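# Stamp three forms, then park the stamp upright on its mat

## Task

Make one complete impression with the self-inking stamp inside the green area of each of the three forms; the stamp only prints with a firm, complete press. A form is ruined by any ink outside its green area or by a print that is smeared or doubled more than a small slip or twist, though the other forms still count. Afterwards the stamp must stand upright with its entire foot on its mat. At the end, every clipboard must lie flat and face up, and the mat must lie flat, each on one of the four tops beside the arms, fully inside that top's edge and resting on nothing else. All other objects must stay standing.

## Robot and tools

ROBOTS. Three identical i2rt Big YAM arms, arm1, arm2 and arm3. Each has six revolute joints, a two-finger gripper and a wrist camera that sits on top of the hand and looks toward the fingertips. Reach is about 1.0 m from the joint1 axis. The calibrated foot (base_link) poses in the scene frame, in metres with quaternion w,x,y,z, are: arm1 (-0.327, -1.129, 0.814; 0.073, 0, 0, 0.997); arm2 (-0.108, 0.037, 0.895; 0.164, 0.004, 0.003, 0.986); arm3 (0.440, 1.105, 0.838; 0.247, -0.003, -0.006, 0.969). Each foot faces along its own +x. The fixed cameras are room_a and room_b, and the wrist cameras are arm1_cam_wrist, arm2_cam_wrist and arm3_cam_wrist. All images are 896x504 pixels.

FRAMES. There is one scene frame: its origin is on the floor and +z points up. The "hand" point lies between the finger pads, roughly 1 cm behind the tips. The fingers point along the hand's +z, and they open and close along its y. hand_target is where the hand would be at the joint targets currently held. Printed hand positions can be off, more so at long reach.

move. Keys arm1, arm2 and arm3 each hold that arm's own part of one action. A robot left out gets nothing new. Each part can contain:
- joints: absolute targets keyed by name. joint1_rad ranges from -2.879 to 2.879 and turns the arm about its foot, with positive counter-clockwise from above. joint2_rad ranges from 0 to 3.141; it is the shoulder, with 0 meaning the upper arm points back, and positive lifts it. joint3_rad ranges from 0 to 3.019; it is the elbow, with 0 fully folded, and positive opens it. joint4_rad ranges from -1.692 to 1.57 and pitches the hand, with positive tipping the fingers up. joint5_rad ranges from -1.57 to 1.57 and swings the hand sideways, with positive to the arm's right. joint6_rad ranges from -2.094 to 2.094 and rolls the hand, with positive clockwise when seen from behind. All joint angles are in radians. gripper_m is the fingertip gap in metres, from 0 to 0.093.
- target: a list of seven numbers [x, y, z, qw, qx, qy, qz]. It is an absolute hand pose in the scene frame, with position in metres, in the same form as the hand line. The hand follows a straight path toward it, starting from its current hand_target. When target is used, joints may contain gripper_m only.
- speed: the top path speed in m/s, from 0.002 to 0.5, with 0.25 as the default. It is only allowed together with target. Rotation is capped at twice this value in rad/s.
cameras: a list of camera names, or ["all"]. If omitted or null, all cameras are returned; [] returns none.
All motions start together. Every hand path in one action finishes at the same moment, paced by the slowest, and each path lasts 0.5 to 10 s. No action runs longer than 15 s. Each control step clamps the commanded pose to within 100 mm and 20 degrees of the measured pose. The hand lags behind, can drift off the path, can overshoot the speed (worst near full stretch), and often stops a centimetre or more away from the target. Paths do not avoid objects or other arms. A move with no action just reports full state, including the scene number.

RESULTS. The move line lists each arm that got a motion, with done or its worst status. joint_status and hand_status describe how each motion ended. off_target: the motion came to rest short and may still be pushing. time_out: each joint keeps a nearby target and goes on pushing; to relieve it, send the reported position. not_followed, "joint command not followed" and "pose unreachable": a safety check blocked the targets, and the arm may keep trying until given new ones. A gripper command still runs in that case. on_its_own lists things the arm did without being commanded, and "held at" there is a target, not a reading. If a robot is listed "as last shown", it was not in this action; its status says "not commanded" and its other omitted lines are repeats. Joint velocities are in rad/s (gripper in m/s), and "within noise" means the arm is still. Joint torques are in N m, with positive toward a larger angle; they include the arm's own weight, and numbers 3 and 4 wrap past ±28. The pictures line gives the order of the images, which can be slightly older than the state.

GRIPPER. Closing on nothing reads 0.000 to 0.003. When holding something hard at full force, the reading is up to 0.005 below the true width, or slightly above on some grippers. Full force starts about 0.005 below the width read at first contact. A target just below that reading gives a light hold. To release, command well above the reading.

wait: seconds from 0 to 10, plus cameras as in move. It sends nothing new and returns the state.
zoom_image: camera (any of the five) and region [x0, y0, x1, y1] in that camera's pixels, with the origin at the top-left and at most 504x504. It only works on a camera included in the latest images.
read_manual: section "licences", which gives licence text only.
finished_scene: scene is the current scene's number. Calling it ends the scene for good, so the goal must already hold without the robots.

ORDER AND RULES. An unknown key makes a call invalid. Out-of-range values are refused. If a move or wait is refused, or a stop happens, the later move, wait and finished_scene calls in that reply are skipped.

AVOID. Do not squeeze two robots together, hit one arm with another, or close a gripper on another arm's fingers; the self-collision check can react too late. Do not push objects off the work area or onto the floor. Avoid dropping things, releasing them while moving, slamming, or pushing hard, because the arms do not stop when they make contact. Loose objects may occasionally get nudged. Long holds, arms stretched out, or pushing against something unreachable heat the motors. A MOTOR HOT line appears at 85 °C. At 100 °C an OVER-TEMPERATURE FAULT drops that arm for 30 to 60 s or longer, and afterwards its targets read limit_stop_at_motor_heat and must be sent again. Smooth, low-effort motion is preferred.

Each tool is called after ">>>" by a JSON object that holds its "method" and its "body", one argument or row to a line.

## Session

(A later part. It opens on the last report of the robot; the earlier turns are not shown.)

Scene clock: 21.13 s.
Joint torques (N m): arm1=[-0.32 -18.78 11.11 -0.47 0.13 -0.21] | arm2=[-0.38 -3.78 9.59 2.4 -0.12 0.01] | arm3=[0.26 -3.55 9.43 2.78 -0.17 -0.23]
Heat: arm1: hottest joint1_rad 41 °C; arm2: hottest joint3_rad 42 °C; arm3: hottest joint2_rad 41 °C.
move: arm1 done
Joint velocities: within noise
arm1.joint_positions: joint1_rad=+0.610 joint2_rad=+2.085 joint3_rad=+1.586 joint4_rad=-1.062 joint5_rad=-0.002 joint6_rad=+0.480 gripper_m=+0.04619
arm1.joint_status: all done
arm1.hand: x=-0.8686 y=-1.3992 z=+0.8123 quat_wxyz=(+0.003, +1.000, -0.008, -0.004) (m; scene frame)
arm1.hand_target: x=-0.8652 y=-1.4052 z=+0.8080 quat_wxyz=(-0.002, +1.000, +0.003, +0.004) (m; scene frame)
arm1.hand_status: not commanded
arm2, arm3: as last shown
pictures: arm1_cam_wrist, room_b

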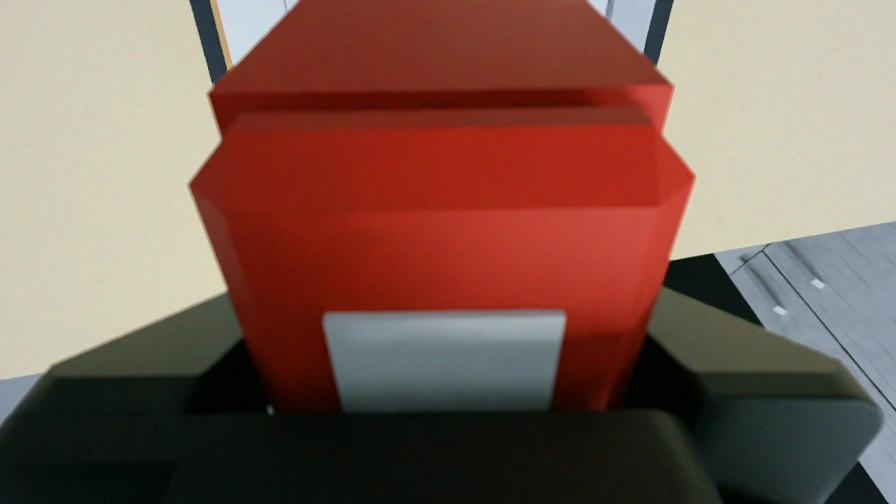

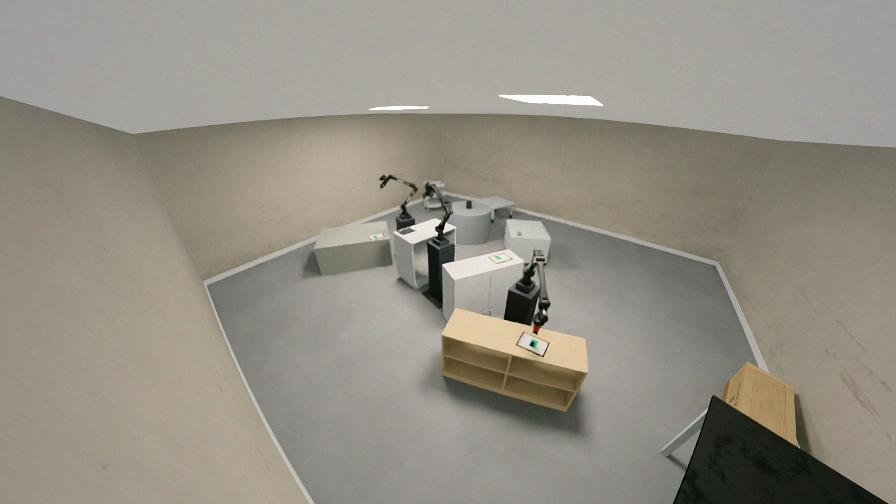

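>>> {"method": "move", "body": {
  "arm2": {"joints":{"joint1_rad":1.65}},
  "cameras": ["arm2_cam_wrist","room_b"]
}}

>>> {"method": "zoom_image", "body": {
  "camera": "room_b",
  "region": [430, 230, 560, 330]
}}

Scene clock: 23.80 s.
Joint torques (N m): arm1=[-0.26 -18.78 11.12 -0.49 0.13 -0.2] | arm2=[0.67 -4.66 9.51 2.36 -0.04 -0.02] | arm3=[-0.21 -3.55 9.44 2.69 -0.16 -0.22]
Heat: arm1: hottest joint1_rad 41 °C; arm2: hottest joint3_rad 43 °C; arm3: hottest joint2_rad 41 °C.
move: arm2 done
Joint velocities: within noise
arm1, arm3: as last shown
arm2.joint_positions: joint1_rad=+1.639 joint2_rad=+0.907 joint3_rad=+1.328 joint4_rad=-1.264 joint5_rad=+0.001 joint6_rad=-0.007 gripper_m=+0.09398
arm2.joint_status: all done
arm2.hand: x=-0.1962 y=-0.3025 z=+1.3405 quat_wxyz=(+0.215, +0.737, +0.572, -0.288) (m; scene frame)
arm2.hand_target: x=-0.1922 y=-0.3046 z=+1.3566 quat_wxyz=(+0.230, +0.730, +0.569, -0.302) (m; scene frame)
arm2.hand_status: not commanded
pictures: arm2_cam_wrist, room_b

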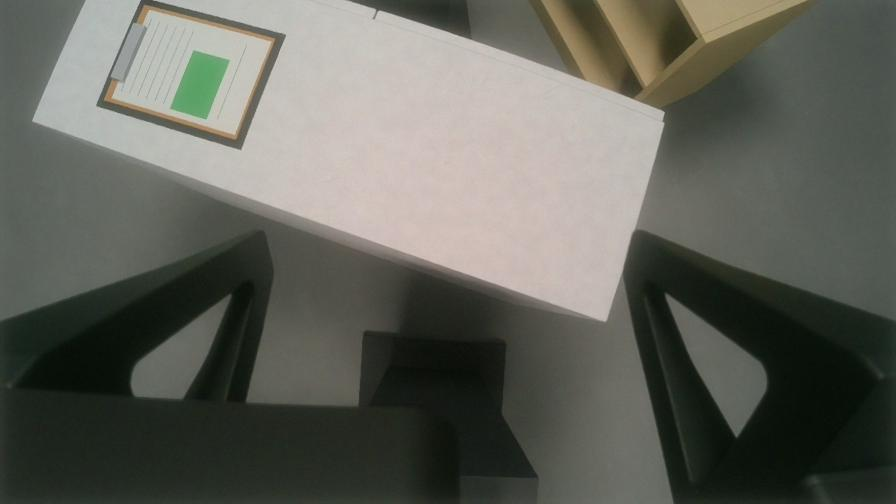

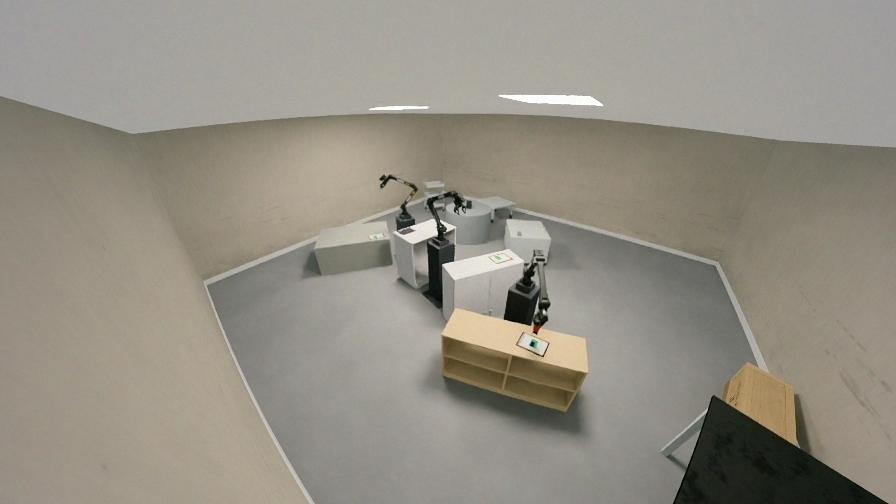

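Scaled by 3.877 from the camera's 896x504 image, which has a finer 1280x720 frame.

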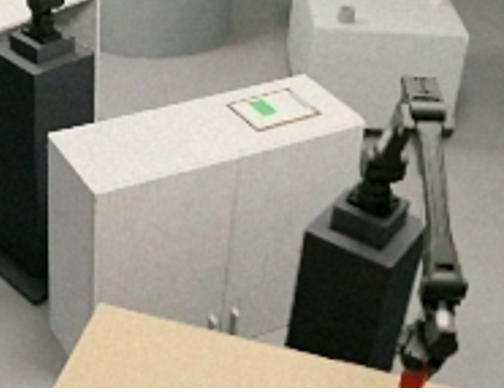

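>>> {"method": "move", "body": {
  "arm1": {"joints":{"joint1_rad":-0.7,"joint2_rad":1.7,"joint3_rad":1.65,"joint4_rad":-1.35,"joint6_rad":0.2}},
  "arm2": {"joints":{"joint1_rad":0.3}},
  "cameras": []
}}

>>> {"method": "move", "body": {
  "arm1": {"joints":{"joint1_rad":-2.136,"joint2_rad":1.96,"joint3_rad":1.66,"joint4_rad":-1.235,"joint6_rad":-0.06}},
  "cameras": ["arm1_cam_wrist","room_b"]
}}

>>> {"method": "zoom_image", "body": {
  "camera": "room_b",
  "region": [470, 235, 530, 285]
}}

Scene clock: 26.40 s.
Joint torques (N m): arm1=[-0.97 -15.74 12.1 -0.16 -0.01 -0.26] | arm2=[-0.09 -4.84 9.43 2.41 -0.1 0] | arm3=[-0.03 -3.31 9.47 2.7 -0.19 -0.23]
Heat: arm1: hottest joint1_rad 41 °C; arm2: hottest joint3_rad 43 °C; arm3: hottest joint2_rad 41 °C.
move: arm1 done; arm2 done
Joint velocities: within noise
arm1.joint_positions: joint1_rad=-0.701 joint2_rad=+1.698 joint3_rad=+1.645 joint4_rad=-1.333 joint5_rad=+0.001 joint6_rad=+0.222 gripper_m=+0.04625
arm1.joint_status: all done
arm1.hand: x=-0.7002 y=-0.7057 z=+1.0491 quat_wxyz=(-0.029, +0.857, -0.508, -0.087) (m; scene frame)
arm1.hand_target: x=-0.6991 y=-0.7081 z=+1.0496 quat_wxyz=(-0.026, +0.860, -0.502, -0.081) (m; scene frame)
arm1.hand_status: not commanded
arm2.joint_positions: joint1_rad=+0.311 joint2_rad=+0.907 joint3_rad=+1.328 joint4_rad=-1.264 joint5_rad=+0.013 joint6_rad=+0.001 gripper_m=+0.09399
arm2.joint_status: all done
arm2.hand: x=-0.4581 y=+0.0485 z=+1.3413 quat_wxyz=(-0.007, +0.933, -0.012, -0.361) (m; scene frame)
arm2.hand_target: x=-0.4589 y=+0.0522 z=+1.3575 quat_wxyz=(-0.007, +0.924, -0.020, -0.381) (m; scene frame)
arm2.hand_status: not commanded
arm3: as last shown
pictures: none
No camera images: "cameras" was empty.

Scene clock: 28.13 s.
Joint torques (N m): arm1=[-0.79 -21.48 12.11 0.31 -0.1 -0.22] | arm2=[-0.91 -4.25 9.46 2.47 -0.05 -0.02] | arm3=[0.21 -3.43 9.4 2.67 -0.19 -0.23]
Heat: arm1: hottest joint1_rad 41 °C; arm2: hottest joint3_rad 43 °C; arm3: hottest joint2_rad 41 °C.
move: arm1 done
Joint velocities: within noise
arm1.joint_positions: joint1_rad=-2.143 joint2_rad=+1.983 joint3_rad=+1.645 joint4_rad=-1.240 joint5_rad=+0.015 joint6_rad=-0.049 gripper_m=+0.04631
arm1.joint_status: all done
arm1.hand: x=+0.0658 y=-0.6831 z=+0.8914 quat_wxyz=(+0.001, +0.436, -0.900, +0.008) (m; scene frame)
arm1.hand_target: x=+0.0673 y=-0.6742 z=+0.9104 quat_wxyz=(-0.018, +0.444, -0.896, -0.002) (m; scene frame)
arm1.hand_status: not commanded
arm2: as last shown
arm3.joint_positions: joint1_rad=-0.509 joint2_rad=+0.894 joint3_rad=+1.349 joint4_rad=-1.275 joint5_rad=+0.004 joint6_rad=+0.016 gripper_m=+0.09396
arm3.joint_status: not commanded
arm3.hand: x=+0.2511 y=+1.3962 z=+1.2959 quat_wxyz=(-0.182, +0.811, -0.455, -0.320) (m; scene frame)
arm3.hand_target: x=+0.2445 y=+1.3995 z=+1.2985 quat_wxyz=(-0.186, +0.814, -0.441, -0.328) (m; scene frame)
arm3.hand_status: not commanded
pictures: arm1_cam_wrist, room_b

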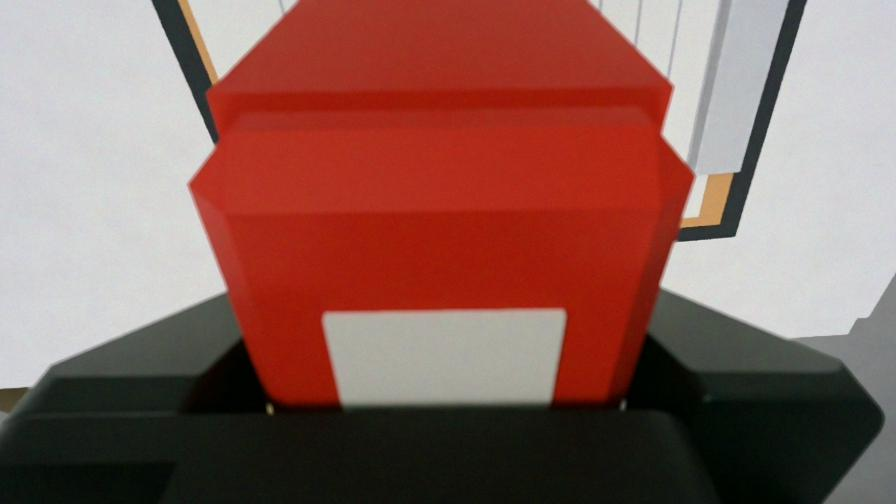

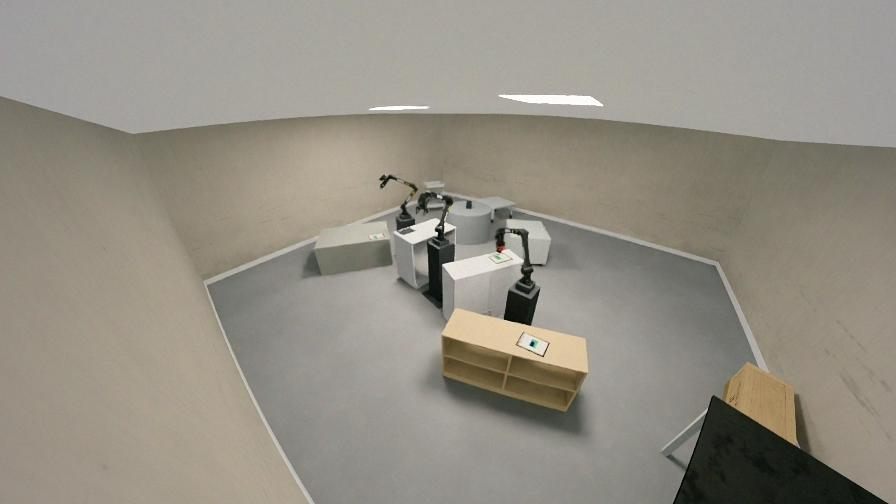

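Scaled by 8.400 from the camera's 896x504 image, which has a finer 1280x720 frame.

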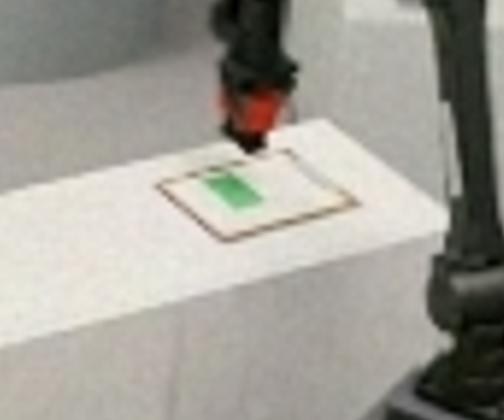

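>>> {"method": "move", "body": {
  "arm1": {"joints":{"joint1_rad":-2.112,"joint2_rad":2.043,"joint3_rad":1.622,"joint4_rad":-1.109,"joint6_rad":-0.126}},
  "cameras": ["arm1_cam_wrist","room_b"]
}}

>>> {"method": "zoom_image", "body": {
  "camera": "room_b",
  "region": [480, 240, 520, 275]
}}

Scene clock: 29.77 s.
Joint torques (N m): arm1=[-0.56 -19.02 10.97 0.91 -0.11 -0.22] | arm2=[-0.5 -3.78 9.52 2.39 -0.09 -0.02] | arm3=[0.03 -3.78 9.35 2.62 -0.19 -0.22]
Heat: arm1: hottest joint1_rad 41 °C; arm2: hottest joint3_rad 43 °C; arm3: hottest joint2_rad 41 °C.
move: arm1 done
Joint velocities: within noise
arm1.joint_positions: joint1_rad=-2.123 joint2_rad=+2.034 joint3_rad=+1.614 joint4_rad=-1.128 joint5_rad=+0.013 joint6_rad=-0.114 gripper_m=+0.04631
arm1.joint_status: all done
arm1.hand: x=+0.0644 y=-0.6660 z=+0.8511 quat_wxyz=(-0.013, +0.473, -0.881, +0.002) (m; scene frame)
arm1.hand_target: x=+0.0634 y=-0.6560 z=+0.8490 quat_wxyz=(-0.021, +0.483, -0.875, -0.003) (m; scene frame)
arm1.hand_status: not commanded
arm2, arm3: as last shown
pictures: arm1_cam_wrist, room_b

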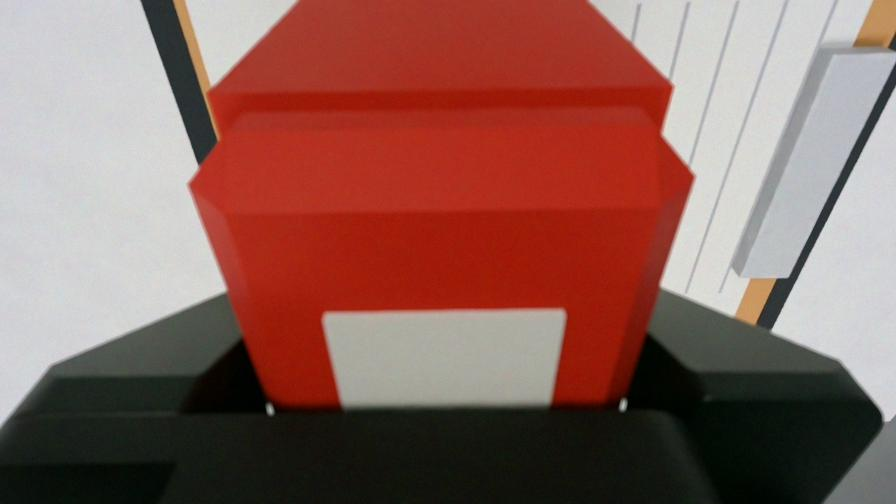

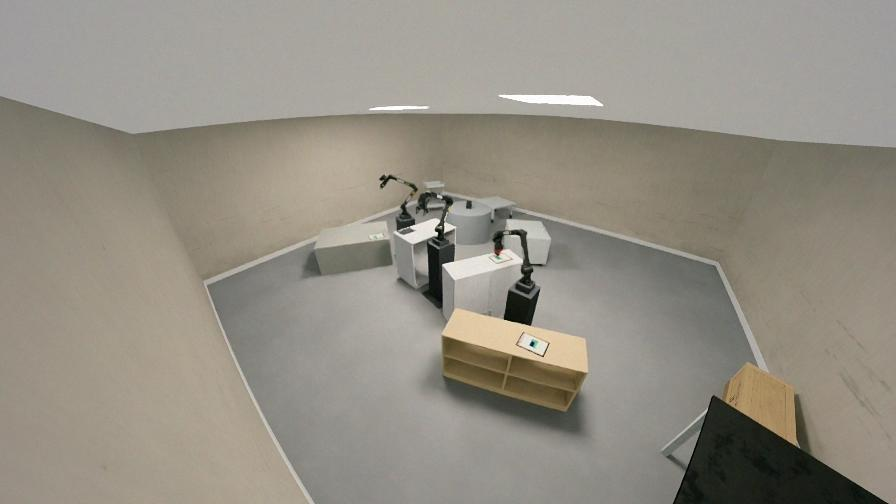

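Scaled by 12.600 from the camera's 896x504 image, which has a finer 1280x720 frame.

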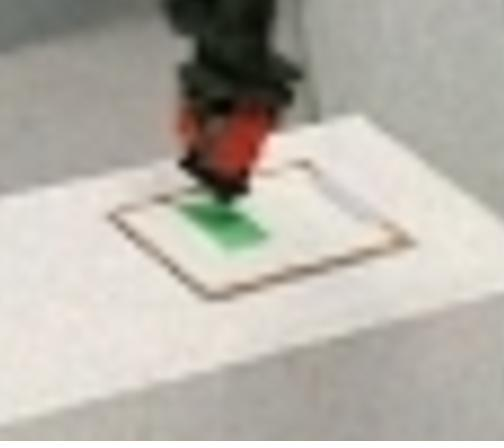

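>>> {"method": "move", "body": {
  "arm1": {"joints":{"joint2_rad":2.043,"joint3_rad":1.615,"joint4_rad":-1.169,"joint6_rad":-0.13}},
  "cameras": ["arm1_cam_wrist"]
}}

Scene clock: 30.90 s.
Joint torques (N m): arm1=[-0.5 -19.02 10.28 -0.43 -0.11 -0.21] | arm2=[-0.97 -4.66 9.42 2.33 -0.07 -0.03] | arm3=[0.15 -3.49 9.4 2.69 -0.18 -0.22]
Heat: arm1: hottest joint1_rad 41 °C; arm2: hottest joint3_rad 43 °C; arm3: hottest joint2_rad 41 °C.
move: arm1 done
Joint velocities: within noise
arm1.joint_positions: joint1_rad=-2.122 joint2_rad=+2.034 joint3_rad=+1.614 joint4_rad=-1.152 joint5_rad=+0.013 joint6_rad=-0.118 gripper_m=+0.04631
arm1.joint_status: all done
arm1.hand: x=+0.0603 y=-0.6705 z=+0.8510 quat_wxyz=(-0.002, +0.476, -0.880, +0.007) (m; scene frame)
arm1.hand_target: x=+0.0520 y=-0.6697 z=+0.8464 quat_wxyz=(+0.011, +0.485, -0.874, +0.009) (m; scene frame)
arm1.hand_status: not commanded
arm2, arm3: as last shown
pictures: arm1_cam_wrist

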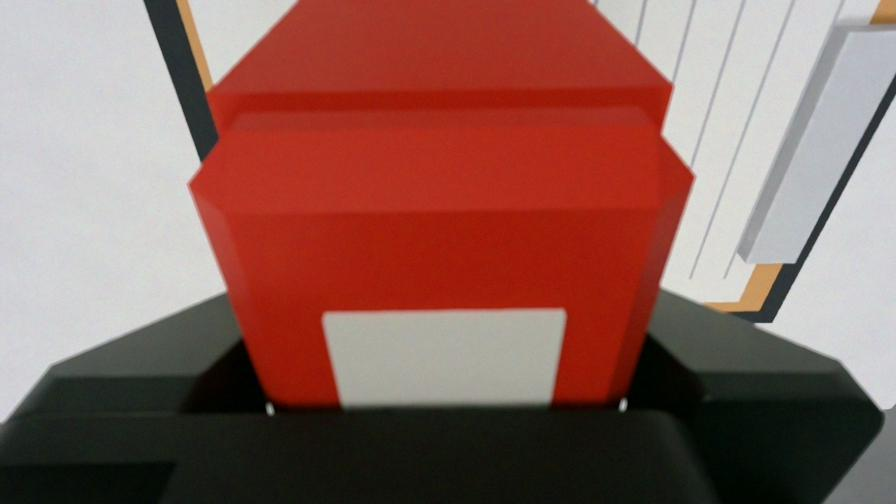

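>>> {"method": "move", "body": {
  "arm1": {"joints":{"joint2_rad":2.045,"joint3_rad":1.572,"joint4_rad":-1.085}},
  "cameras": ["arm1_cam_wrist","room_b"]
}}

>>> {"method": "zoom_image", "body": {
  "camera": "room_b",
  "region": [480, 240, 520, 275]
}}

Scene clock: 32.20 s.
Joint torques (N m): arm1=[-0.44 -18.61 10.48 0.85 -0.11 -0.22] | arm2=[-0.5 -4.54 9.46 2.52 -0.1 -0.07] | arm3=[0.09 -3.66 9.44 2.61 -0.17 -0.23]
Heat: arm1: hottest joint2_rad 42 °C; arm2: hottest joint3_rad 43 °C; arm3: hottest joint2_rad 41 °C.
move: arm1 done
Joint velocities: within noise
arm1.joint_positions: joint1_rad=-2.122 joint2_rad=+2.034 joint3_rad=+1.566 joint4_rad=-1.103 joint5_rad=+0.013 joint6_rad=-0.120 gripper_m=+0.04631
arm1.joint_status: all done
arm1.hand: x=+0.0554 y=-0.6764 z=+0.8345 quat_wxyz=(-0.002, +0.476, -0.879, +0.007) (m; scene frame)
arm1.hand_target: x=+0.0538 y=-0.6675 z=+0.8302 quat_wxyz=(-0.008, +0.486, -0.874, +0.002) (m; scene frame)
arm1.hand_status: not commanded
arm2.joint_positions: joint1_rad=+0.311 joint2_rad=+0.907 joint3_rad=+1.328 joint4_rad=-1.264 joint5_rad=+0.012 joint6_rad=+0.001 gripper_m=+0.09399
arm2.joint_status: not commanded
arm2.hand: x=-0.4581 y=+0.0483 z=+1.3413 quat_wxyz=(-0.006, +0.933, -0.012, -0.361) (m; scene frame)
arm2.hand_target: x=-0.4589 y=+0.0519 z=+1.3575 quat_wxyz=(-0.006, +0.924, -0.020, -0.381) (m; scene frame)
arm2.hand_status: not commanded
arm3: as last shown
arm3.hand_target: x=+0.2445 y=+1.3995 z=+1.2985 quat_wxyz=(-0.186, +0.814, -0.442, -0.328) (m; scene frame)
pictures: arm1_cam_wrist, room_b

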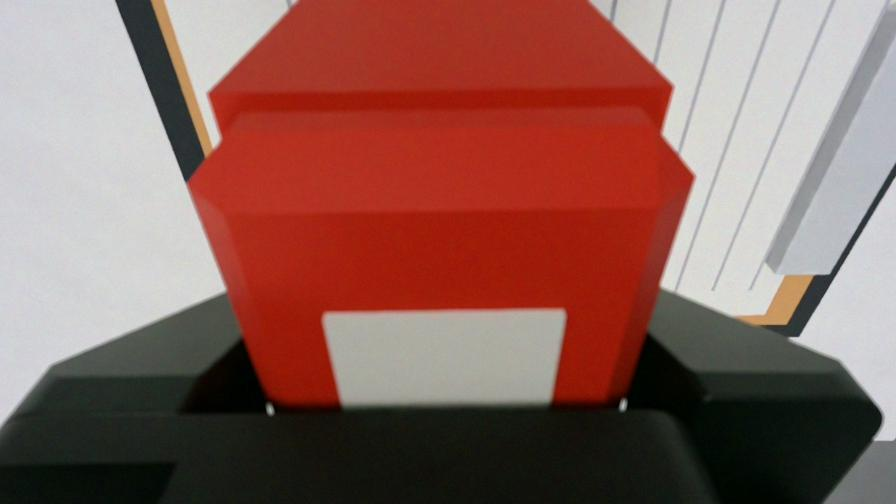

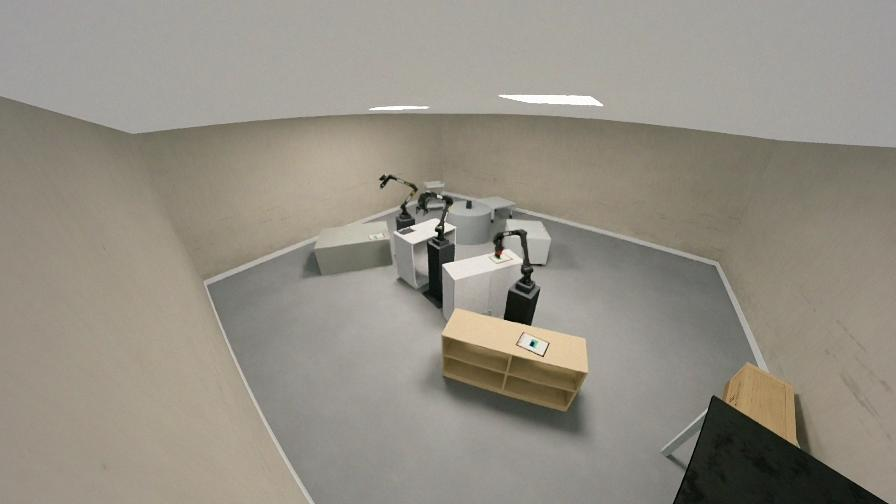

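Scaled by 12.600 from the camera's 896x504 image, which has a finer 1280x720 frame.

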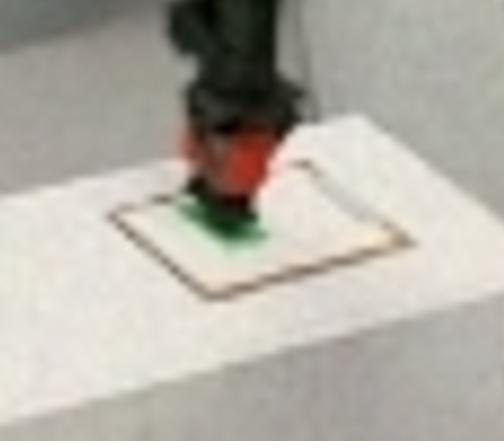

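>>> {"method": "move", "body": {
  "arm1": {"joints":{"joint2_rad":2.08,"joint3_rad":1.56,"joint4_rad":-1.05}},
  "cameras": []
}}

>>> {"method": "move", "body": {
  "arm1": {"joints":{"joint2_rad":2.17,"joint3_rad":1.525,"joint4_rad":-1.02}},
  "cameras": ["arm1_cam_wrist"]
}}

Scene clock: 33.23 s.
Joint torques (N m): arm1=[-0.38 -18.32 10.04 0.72 -0.11 -0.21] | arm2=[-0.03 -5.13 9.33 2.54 -0.08 -0.04] | arm3=[0.32 -3.43 9.43 2.73 -0.18 -0.22]
Heat: arm1: hottest joint2_rad 42 °C; arm2: hottest joint3_rad 44 °C; arm3: hottest joint2_rad 41 °C.
move: arm1 done
Joint velocities: within noise
arm1.joint_positions: joint1_rad=-2.122 joint2_rad=+2.065 joint3_rad=+1.556 joint4_rad=-1.068 joint5_rad=+0.013 joint6_rad=-0.120 gripper_m=+0.04631
arm1.joint_status: all done
arm1.hand: x=+0.0558 y=-0.6759 z=+0.8135 quat_wxyz=(+0.000, +0.476, -0.879, +0.008) (m; scene frame)
arm1.hand_target: x=+0.0532 y=-0.6683 z=+0.8063 quat_wxyz=(-0.002, +0.485, -0.874, +0.004) (m; scene frame)
arm1.hand_status: not commanded
arm2, arm3: as last shown
pictures: none
No camera images: "cameras" was empty.

Scene clock: 34.10 s.
Joint torques (N m): arm1=[-0.44 -13.33 7.39 0.81 -0.11 -0.21] | arm2=[-0.85 -5.36 9.37 2.39 -0.08 -0.04] | arm3=[0.38 -3.31 9.42 2.71 -0.17 -0.22]
Heat: arm1: hottest joint2_rad 42 °C; arm2: hottest joint3_rad 44 °C; arm3: hottest joint2_rad 41 °C.
move: arm1 done
Joint velocities: within noise
arm1.joint_positions: joint1_rad=-2.122 joint2_rad=+2.097 joint3_rad=+1.548 joint4_rad=-1.037 joint5_rad=+0.015 joint6_rad=-0.120 gripper_m=+0.04630
arm1.joint_status: all done
arm1.hand: x=+0.0556 y=-0.6762 z=+0.7924 quat_wxyz=(+0.005, +0.476, -0.879, +0.010) (m; scene frame)
arm1.hand_target: x=+0.0385 y=-0.6868 z=+0.7442 quat_wxyz=(+0.042, +0.485, -0.873, +0.022) (m; scene frame)
arm1.hand_status: not commanded
arm2, arm3: as last shown
pictures: arm1_cam_wrist

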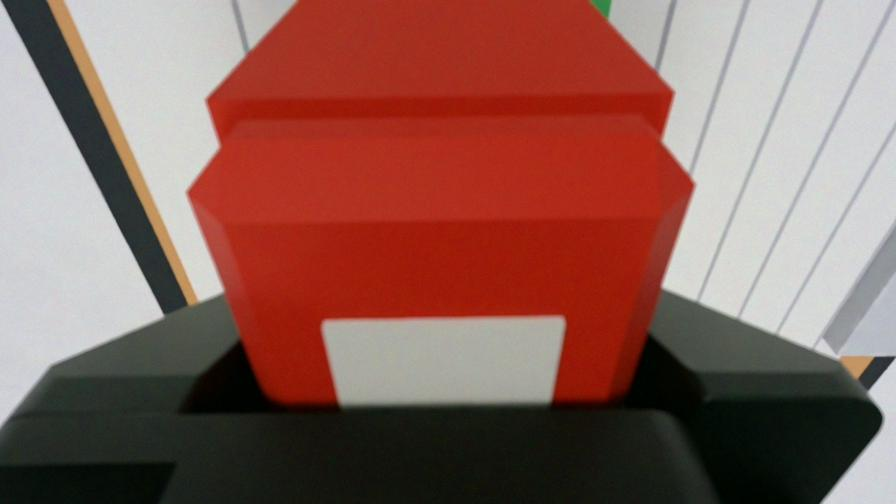

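>>> {"method": "move", "body": {
  "arm1": {"joints":{"joint2_rad":2.33,"joint3_rad":1.48,"joint4_rad":-1.02}},
  "cameras": ["arm1_cam_wrist"]
}}

Scene clock: 36.13 s.
Joint torques (N m): arm1=[-0.44 -1.26 3.32 0.53 -0.11 -0.21] | arm2=[-0.5 -3.9 9.47 2.43 -0.06 -0.02] | arm3=[-0.21 -3.31 9.48 2.71 -0.19 -0.23]
Heat: arm1: hottest joint2_rad 42 °C; arm2: hottest joint3_rad 44 °C; arm3: hottest joint2_rad 41 °C.
move: arm1 time_out
Joint velocities: within noise
arm1.joint_positions: joint1_rad=-2.122 joint2_rad=+2.120 joint3_rad=+1.546 joint4_rad=-1.033 joint5_rad=+0.015 joint6_rad=-0.120 gripper_m=+0.04631
arm1.joint_status: joint2_rad time_out (moved +0.023 of +0.233); the others done
arm1.on_its_own: joint2_rad reads +2.120 and still pushes toward +2.330 since a time_out
arm1.hand: x=+0.0535 y=-0.6788 z=+0.7788 quat_wxyz=(+0.014, +0.476, -0.879, +0.014) (m; scene frame)
arm1.hand_target: x=-0.0014 y=-0.7354 z=+0.6505 quat_wxyz=(+0.138, +0.480, -0.864, +0.060) (m; scene frame)
arm1.hand_status: not commanded
arm2, arm3: as last shown
pictures: arm1_cam_wrist

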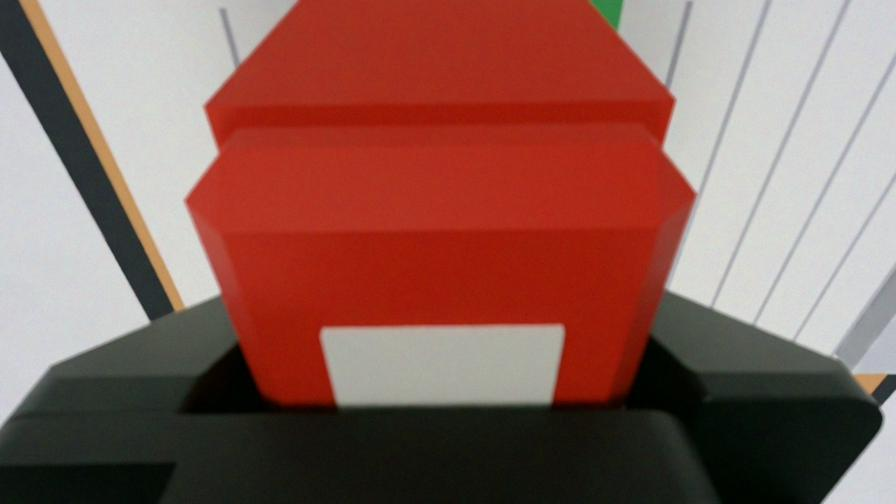

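>>> {"method": "move", "body": {
  "arm1": {"joints":{"joint2_rad":2.12,"joint3_rad":1.55,"joint4_rad":-1.03}},
  "cameras": []
}}

>>> {"method": "move", "body": {
  "arm1": {"joints":{"joint2_rad":2.02,"joint3_rad":1.58,"joint4_rad":-1.13}},
  "cameras": []
}}

>>> {"method": "move", "body": {
  "arm1": {"joints":{"joint2_rad":1.90,"joint3_rad":1.62,"joint4_rad":-1.28}},
  "cameras": ["arm1_cam_wrist","room_b"]
}}

>>> {"method": "zoom_image", "body": {
  "camera": "room_b",
  "region": [480, 240, 520, 275]
}}

Scene clock: 37.33 s.
Joint torques (N m): arm1=[-0.44 -17.03 9.13 0.61 -0.11 -0.2] | arm2=[0.03 -4.13 9.42 2.45 -0.06 -0.07] | arm3=[-0.21 -3.25 9.36 2.63 -0.19 -0.21]
Heat: arm1: hottest joint2_rad 42 °C; arm2: hottest joint3_rad 44 °C; arm3: hottest joint2_rad 41 °C.
move: arm1 done
Joint velocities: within noise
arm1.joint_positions: joint1_rad=-2.122 joint2_rad=+2.088 joint3_rad=+1.555 joint4_rad=-1.040 joint5_rad=+0.015 joint6_rad=-0.121 gripper_m=+0.04631
arm1.joint_status: all done
arm1.hand: x=+0.0581 y=-0.6733 z=+0.8003 quat_wxyz=(-0.002, +0.477, -0.879, +0.007) (m; scene frame)
arm1.hand_target: x=+0.0503 y=-0.6725 z=+0.7802 quat_wxyz=(+0.011, +0.486, -0.874, +0.010) (m; scene frame)
arm1.hand_status: not commanded
arm2, arm3: as last shown
pictures: none
No camera images: "cameras" was empty.

Scene clock: 38.30 s.
Joint torques (N m): arm1=[-0.44 -21.07 12.08 -0.5 -0.11 -0.21] | arm2=[-0.32 -4.13 9.47 2.33 -0.05 0.02] | arm3=[-0.21 -3.55 9.29 2.67 -0.2 -0.22]
Heat: arm1: hottest joint2_rad 42 °C; arm2: hottest joint3_rad 44 °C; arm3: hottest joint2_rad 41 °C.
move: arm1 done
Joint velocities: within noise
arm1.joint_positions: joint1_rad=-2.122 joint2_rad=+2.038 joint3_rad=+1.555 joint4_rad=-1.113 joint5_rad=+0.015 joint6_rad=-0.121 gripper_m=+0.04631
arm1.joint_status: all done
arm1.hand: x=+0.0509 y=-0.6819 z=+0.8287 quat_wxyz=(+0.009, +0.477, -0.879, +0.012) (m; scene frame)
arm1.hand_target: x=+0.0509 y=-0.6717 z=+0.8472 quat_wxyz=(-0.002, +0.486, -0.874, +0.005) (m; scene frame)
arm1.hand_status: not commanded
arm2: as last shown
arm3.joint_positions: joint1_rad=-0.509 joint2_rad=+0.894 joint3_rad=+1.349 joint4_rad=-1.275 joint5_rad=+0.004 joint6_rad=+0.016 gripper_m=+0.09396
arm3.joint_status: not commanded
arm3.hand: x=+0.2511 y=+1.3962 z=+1.2959 quat_wxyz=(-0.182, +0.811, -0.455, -0.320) (m; scene frame)
arm3.hand_target: x=+0.2445 y=+1.3995 z=+1.2985 quat_wxyz=(-0.186, +0.814, -0.442, -0.328) (m; scene frame)
arm3.hand_status: not commanded
pictures: none
No camera images: "cameras" was empty.

Scene clock: 39.43 s.
Joint torques (N m): arm1=[-0.5 -17.67 14.01 -0.47 -0.11 -0.2] | arm2=[-1.14 -4.95 9.36 2.26 -0.06 0.01] | arm3=[0.03 -3.43 9.37 2.67 -0.19 -0.22]
Heat: arm1: hottest joint2_rad 42 °C; arm2: hottest joint3_rad 44 °C; arm3: hottest joint2_rad 41 °C.
move: arm1 done
Joint velocities: within noise
arm1.joint_positions: joint1_rad=-2.122 joint2_rad=+1.895 joint3_rad=+1.584 joint4_rad=-1.263 joint5_rad=+0.015 joint6_rad=-0.121 gripper_m=+0.04631
arm1.joint_status: all done
arm1.hand: x=+0.0409 y=-0.6938 z=+0.9188 quat_wxyz=(-0.001, +0.477, -0.879, +0.008) (m; scene frame)
arm1.hand_target: x=+0.0414 y=-0.6832 z=+0.9294 quat_wxyz=(-0.007, +0.486, -0.874, +0.003) (m; scene frame)
arm1.hand_status: not commanded
arm2, arm3: as last shown
pictures: arm1_cam_wrist, room_b

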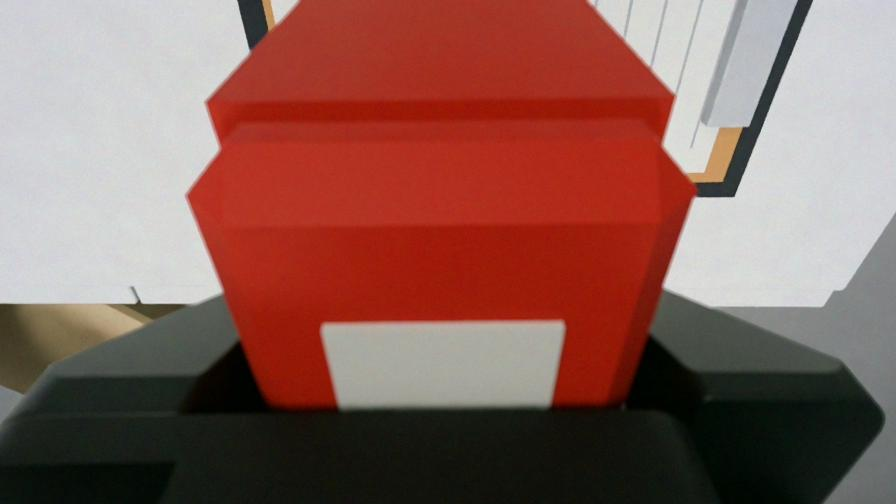

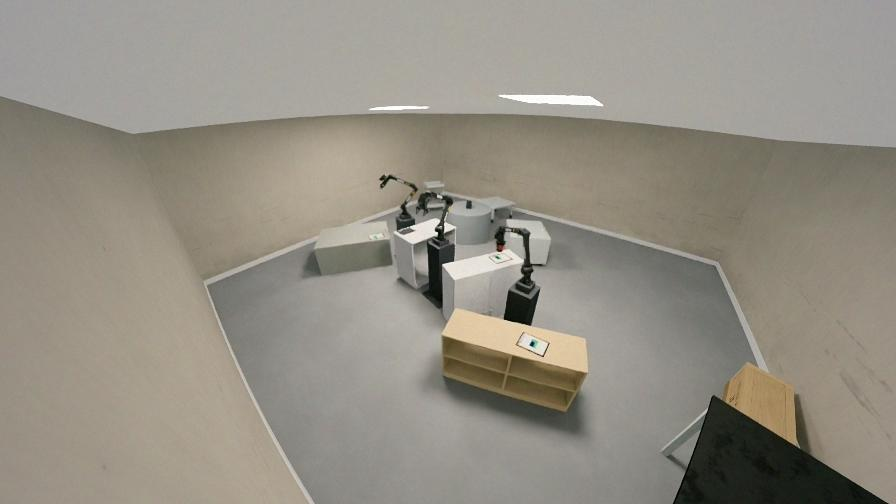

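Scaled by 12.600 from the camera's 896x504 image, which has a finer 1280x720 frame.

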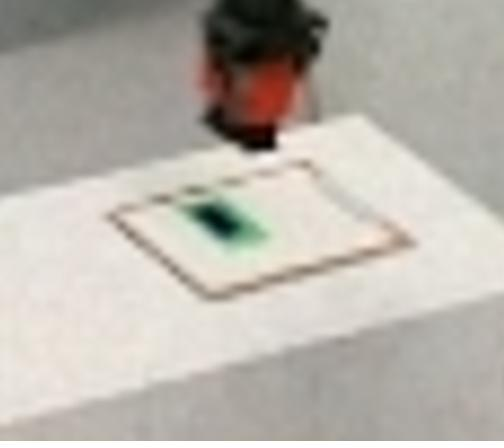

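>>> {"method": "move", "body": {
  "arm1": {"joints":{"joint1_rad":-1.715,"joint2_rad":1.85,"joint3_rad":1.65,"joint4_rad":-1.35,"joint6_rad":-0.235}},
  "cameras": ["arm1_cam_wrist"]
}}

>>> {"method": "move", "body": {
  "arm1": {"joints":{"joint2_rad":1.985,"joint3_rad":1.525,"joint4_rad":-1.08}},
  "cameras": ["arm1_cam_wrist"]
}}

Scene clock: 41.33 s.
Joint torques (N m): arm1=[-1.08 -19.9 14.82 -0.54 0.03 -0.2] | arm2=[-0.97 -4.19 9.44 2.37 -0.08 0] | arm3=[-0.03 -3.43 9.39 2.7 -0.2 -0.22]
Heat: arm1: hottest joint2_rad 42 °C; arm2: hottest joint3_rad 44 °C; arm3: hottest joint2_rad 41 °C.
move: arm1 done
Joint velocities: within noise
arm1.joint_positions: joint1_rad=-1.718 joint2_rad=+1.872 joint3_rad=+1.606 joint4_rad=-1.333 joint5_rad=+0.010 joint6_rad=-0.224 gripper_m=+0.04629
arm1.joint_status: all done
arm1.hand: x=-0.1631 y=-0.5926 z=+0.9396 quat_wxyz=(+0.010, +0.682, -0.731, +0.012) (m; scene frame)
arm1.hand_target: x=-0.1618 y=-0.5823 z=+0.9680 quat_wxyz=(-0.011, +0.687, -0.727, -0.001) (m; scene frame)
arm1.hand_status: not commanded
arm2.joint_positions: joint1_rad=+0.311 joint2_rad=+0.907 joint3_rad=+1.328 joint4_rad=-1.264 joint5_rad=+0.010 joint6_rad=+0.001 gripper_m=+0.09399
arm2.joint_status: not commanded
arm2.hand: x=-0.4581 y=+0.0480 z=+1.3413 quat_wxyz=(-0.005, +0.933, -0.012, -0.361) (m; scene frame)
arm2.hand_target: x=-0.4589 y=+0.0516 z=+1.3575 quat_wxyz=(-0.005, +0.924, -0.019, -0.381) (m; scene frame)
arm2.hand_status: not commanded
arm3: as last shown
pictures: arm1_cam_wrist

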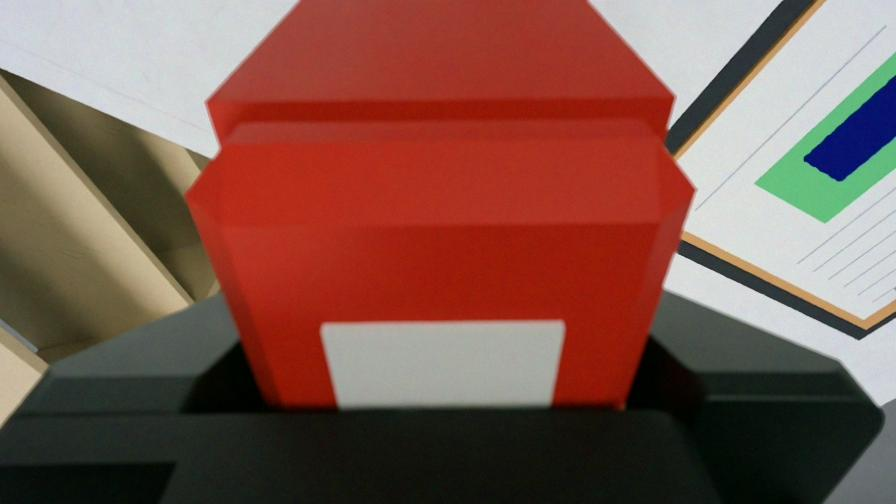

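Scene clock: 42.50 s.
Joint torques (N m): arm1=[-1.03 -19.96 11.4 0.84 0.03 -0.2] | arm2=[-0.62 -4.13 9.55 2.25 -0.08 -0.03] | arm3=[0.26 -3.31 9.33 2.65 -0.19 -0.23]
Heat: arm1: hottest joint2_rad 42 °C; arm2: hottest joint3_rad 44 °C; arm3: hottest joint2_rad 41 °C.
move: arm1 done
Joint velocities: within noise
arm1.joint_positions: joint1_rad=-1.718 joint2_rad=+1.997 joint3_rad=+1.508 joint4_rad=-1.099 joint5_rad=+0.010 joint6_rad=-0.224 gripper_m=+0.04629
arm1.joint_status: all done
arm1.hand: x=-0.1595 y=-0.5805 z=+0.8357 quat_wxyz=(+0.005, +0.682, -0.731, +0.009) (m; scene frame)
arm1.hand_target: x=-0.1574 y=-0.5675 z=+0.8484 quat_wxyz=(-0.016, +0.687, -0.727, -0.003) (m; scene frame)
arm1.hand_status: not commanded
arm2, arm3: as last shown
pictures: arm1_cam_wrist

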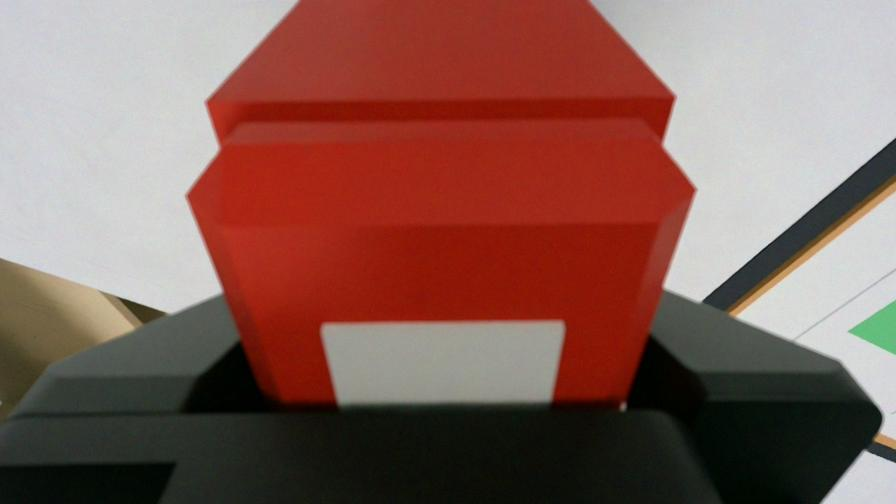

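>>> {"method": "move", "body": {
  "arm1": {"joints":{"joint2_rad":2.015,"joint3_rad":1.51,"joint4_rad":-1.04}},
  "cameras": ["arm1_cam_wrist"]
}}

>>> {"method": "move", "body": {
  "arm1": {"joints":{"joint2_rad":2.04,"joint3_rad":1.50,"joint4_rad":-1.035}},
  "cameras": ["arm1_cam_wrist"]
}}

Scene clock: 43.50 s.
Joint torques (N m): arm1=[-0.97 -17.32 10.07 0.94 0.02 -0.21] | arm2=[-0.38 -4.78 9.43 2.29 -0.1 0] | arm3=[-0.21 -3.55 9.4 2.67 -0.17 -0.23]
Heat: arm1: hottest joint2_rad 42 °C; arm2: hottest joint3_rad 44 °C; arm3: hottest joint2_rad 41 °C.
move: arm1 done
Joint velocities: within noise
arm1.joint_positions: joint1_rad=-1.718 joint2_rad=+1.997 joint3_rad=+1.508 joint4_rad=-1.060 joint5_rad=+0.010 joint6_rad=-0.224 gripper_m=+0.04629
arm1.joint_status: all done
arm1.hand: x=-0.1567 y=-0.5715 z=+0.8357 quat_wxyz=(-0.012, +0.682, -0.731, -0.001) (m; scene frame)
arm1.hand_target: x=-0.1574 y=-0.5676 z=+0.8265 quat_wxyz=(-0.013, +0.687, -0.727, -0.002) (m; scene frame)
arm1.hand_status: not commanded
arm2, arm3: as last shown
pictures: arm1_cam_wrist

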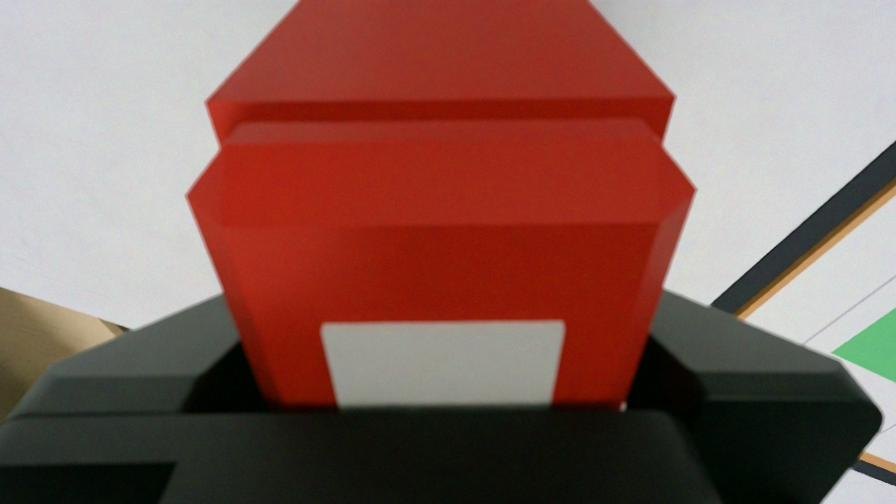

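Scene clock: 44.33 s.
Joint torques (N m): arm1=[-0.97 -17.85 10.11 0.87 0.02 -0.21] | arm2=[-0.67 -4.66 9.39 2.47 -0.08 -0.03] | arm3=[0.09 -3.19 9.44 2.62 -0.18 -0.22]
Heat: arm1: hottest joint2_rad 42 °C; arm2: hottest joint3_rad 45 °C; arm3: hottest joint2_rad 41 °C.
move: arm1 done
Joint velocities: within noise
arm1.joint_positions: joint1_rad=-1.718 joint2_rad=+2.027 joint3_rad=+1.495 joint4_rad=-1.053 joint5_rad=+0.010 joint6_rad=-0.224 gripper_m=+0.04629
arm1.joint_status: all done
arm1.hand: x=-0.1589 y=-0.5786 z=+0.8148 quat_wxyz=(+0.003, +0.682, -0.731, +0.008) (m; scene frame)
arm1.hand_target: x=-0.1591 y=-0.5731 z=+0.8090 quat_wxyz=(-0.001, +0.687, -0.727, +0.005) (m; scene frame)
arm1.hand_status: not commanded
arm2, arm3: as last shown
pictures: arm1_cam_wrist

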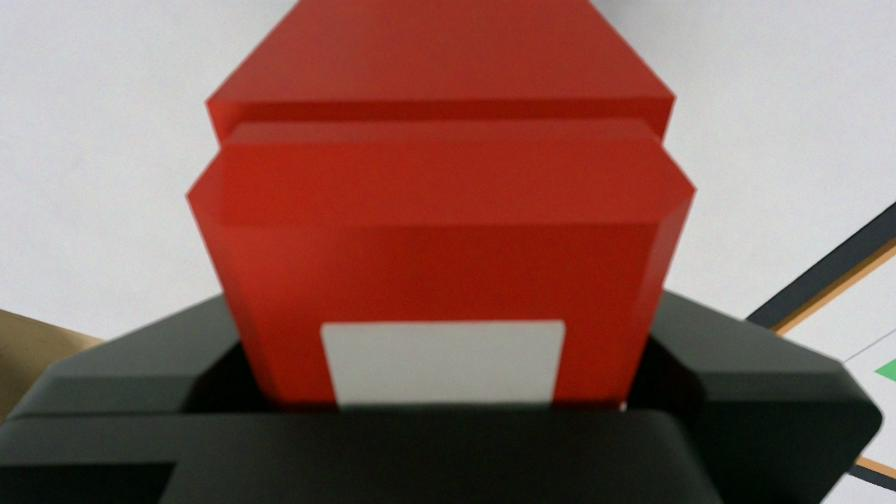

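>>> {"method": "move", "body": {
  "arm1": {"joints":{"joint2_rad":2.06,"joint3_rad":1.495,"joint4_rad":-1.02}},
  "cameras": ["arm1_cam_wrist"]
}}

>>> {"method": "zoom_image", "body": {
  "camera": "arm1_cam_wrist",
  "region": [180, 0, 684, 420]
}}

Scene clock: 45.13 s.
Joint torques (N m): arm1=[-0.91 -17.14 9.5 0.85 0.03 -0.2] | arm2=[-0.91 -4.66 9.66 2.29 -0.03 -0.03] | arm3=[-0.03 -3.31 9.43 2.73 -0.16 -0.22]
Heat: arm1: hottest joint2_rad 42 °C; arm2: hottest joint3_rad 45 °C; arm3: hottest joint2_rad 41 °C.
move: arm1 done
Joint velocities: within noise
arm1.joint_positions: joint1_rad=-1.718 joint2_rad=+2.038 joint3_rad=+1.495 joint4_rad=-1.039 joint5_rad=+0.010 joint6_rad=-0.224 gripper_m=+0.04629
arm1.joint_status: all done
arm1.hand: x=-0.1583 y=-0.5768 z=+0.8085 quat_wxyz=(+0.002, +0.682, -0.731, +0.007) (m; scene frame)
arm1.hand_target: x=-0.1595 y=-0.5747 z=+0.7964 quat_wxyz=(+0.004, +0.687, -0.727, +0.008) (m; scene frame)
arm1.hand_status: not commanded
arm2, arm3: as last shown
pictures: arm1_cam_wrist

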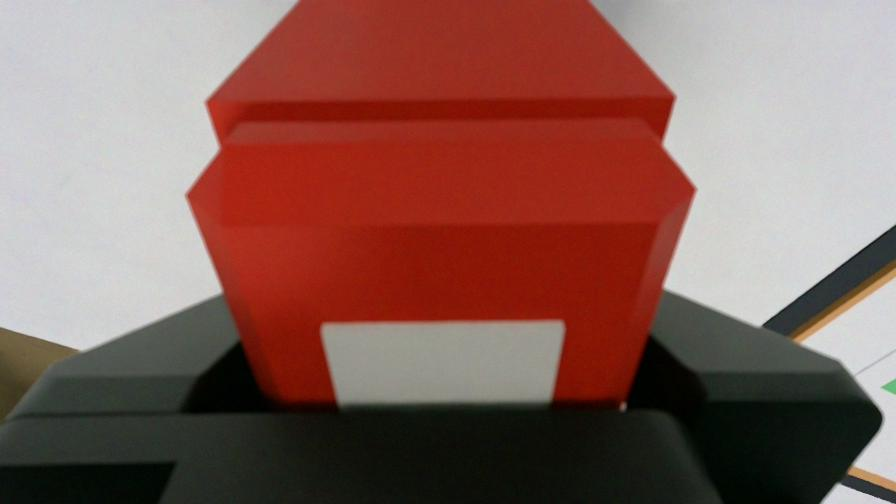

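Scaled by 1.000.

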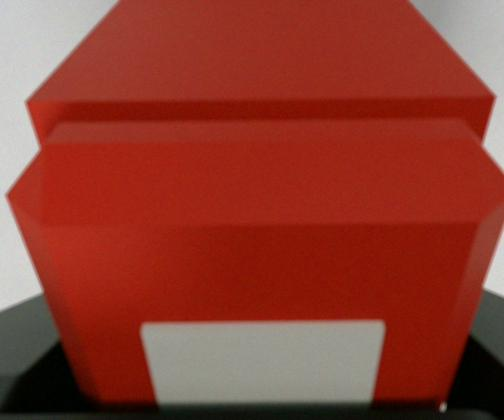

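>>> {"method": "move", "body": {
  "arm1": {"joints":{"joint2_rad":2.08,"joint3_rad":1.49,"joint4_rad":-1.00}},
  "cameras": ["arm1_cam_wrist"]
}}

Scene clock: 45.67 s.
Joint torques (N m): arm1=[-0.91 -15.38 9.07 1.51 0.02 -0.21] | arm2=[-1.2 -5.25 9.61 2.32 -0.09 -0.02] | arm3=[0.21 -3.72 9.33 2.71 -0.18 -0.21]
Heat: arm1: hottest joint2_rad 42 °C; arm2: hottest joint3_rad 45 °C; arm3: hottest joint2_rad 41 °C.
move: arm1 done
Joint velocities: within noise
arm1.joint_positions: joint1_rad=-1.718 joint2_rad=+2.039 joint3_rad=+1.495 joint4_rad=-1.037 joint5_rad=+0.010 joint6_rad=-0.224 gripper_m=+0.04629
arm1.joint_status: all done
arm1.hand: x=-0.1582 y=-0.5765 z=+0.8082 quat_wxyz=(+0.002, +0.682, -0.731, +0.007) (m; scene frame)
arm1.hand_target: x=-0.1597 y=-0.5752 z=+0.7835 quat_wxyz=(+0.006, +0.687, -0.727, +0.009) (m; scene frame)
arm1.hand_status: not commanded
arm2, arm3: as last shown
pictures: arm1_cam_wrist

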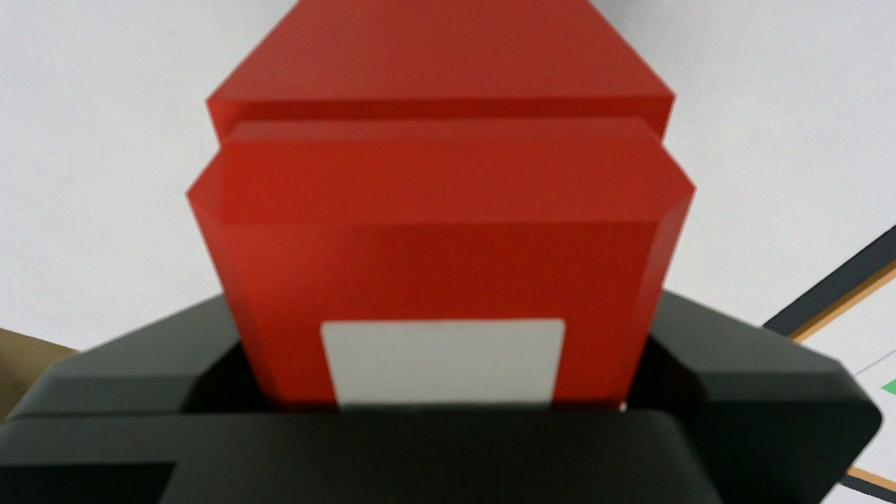

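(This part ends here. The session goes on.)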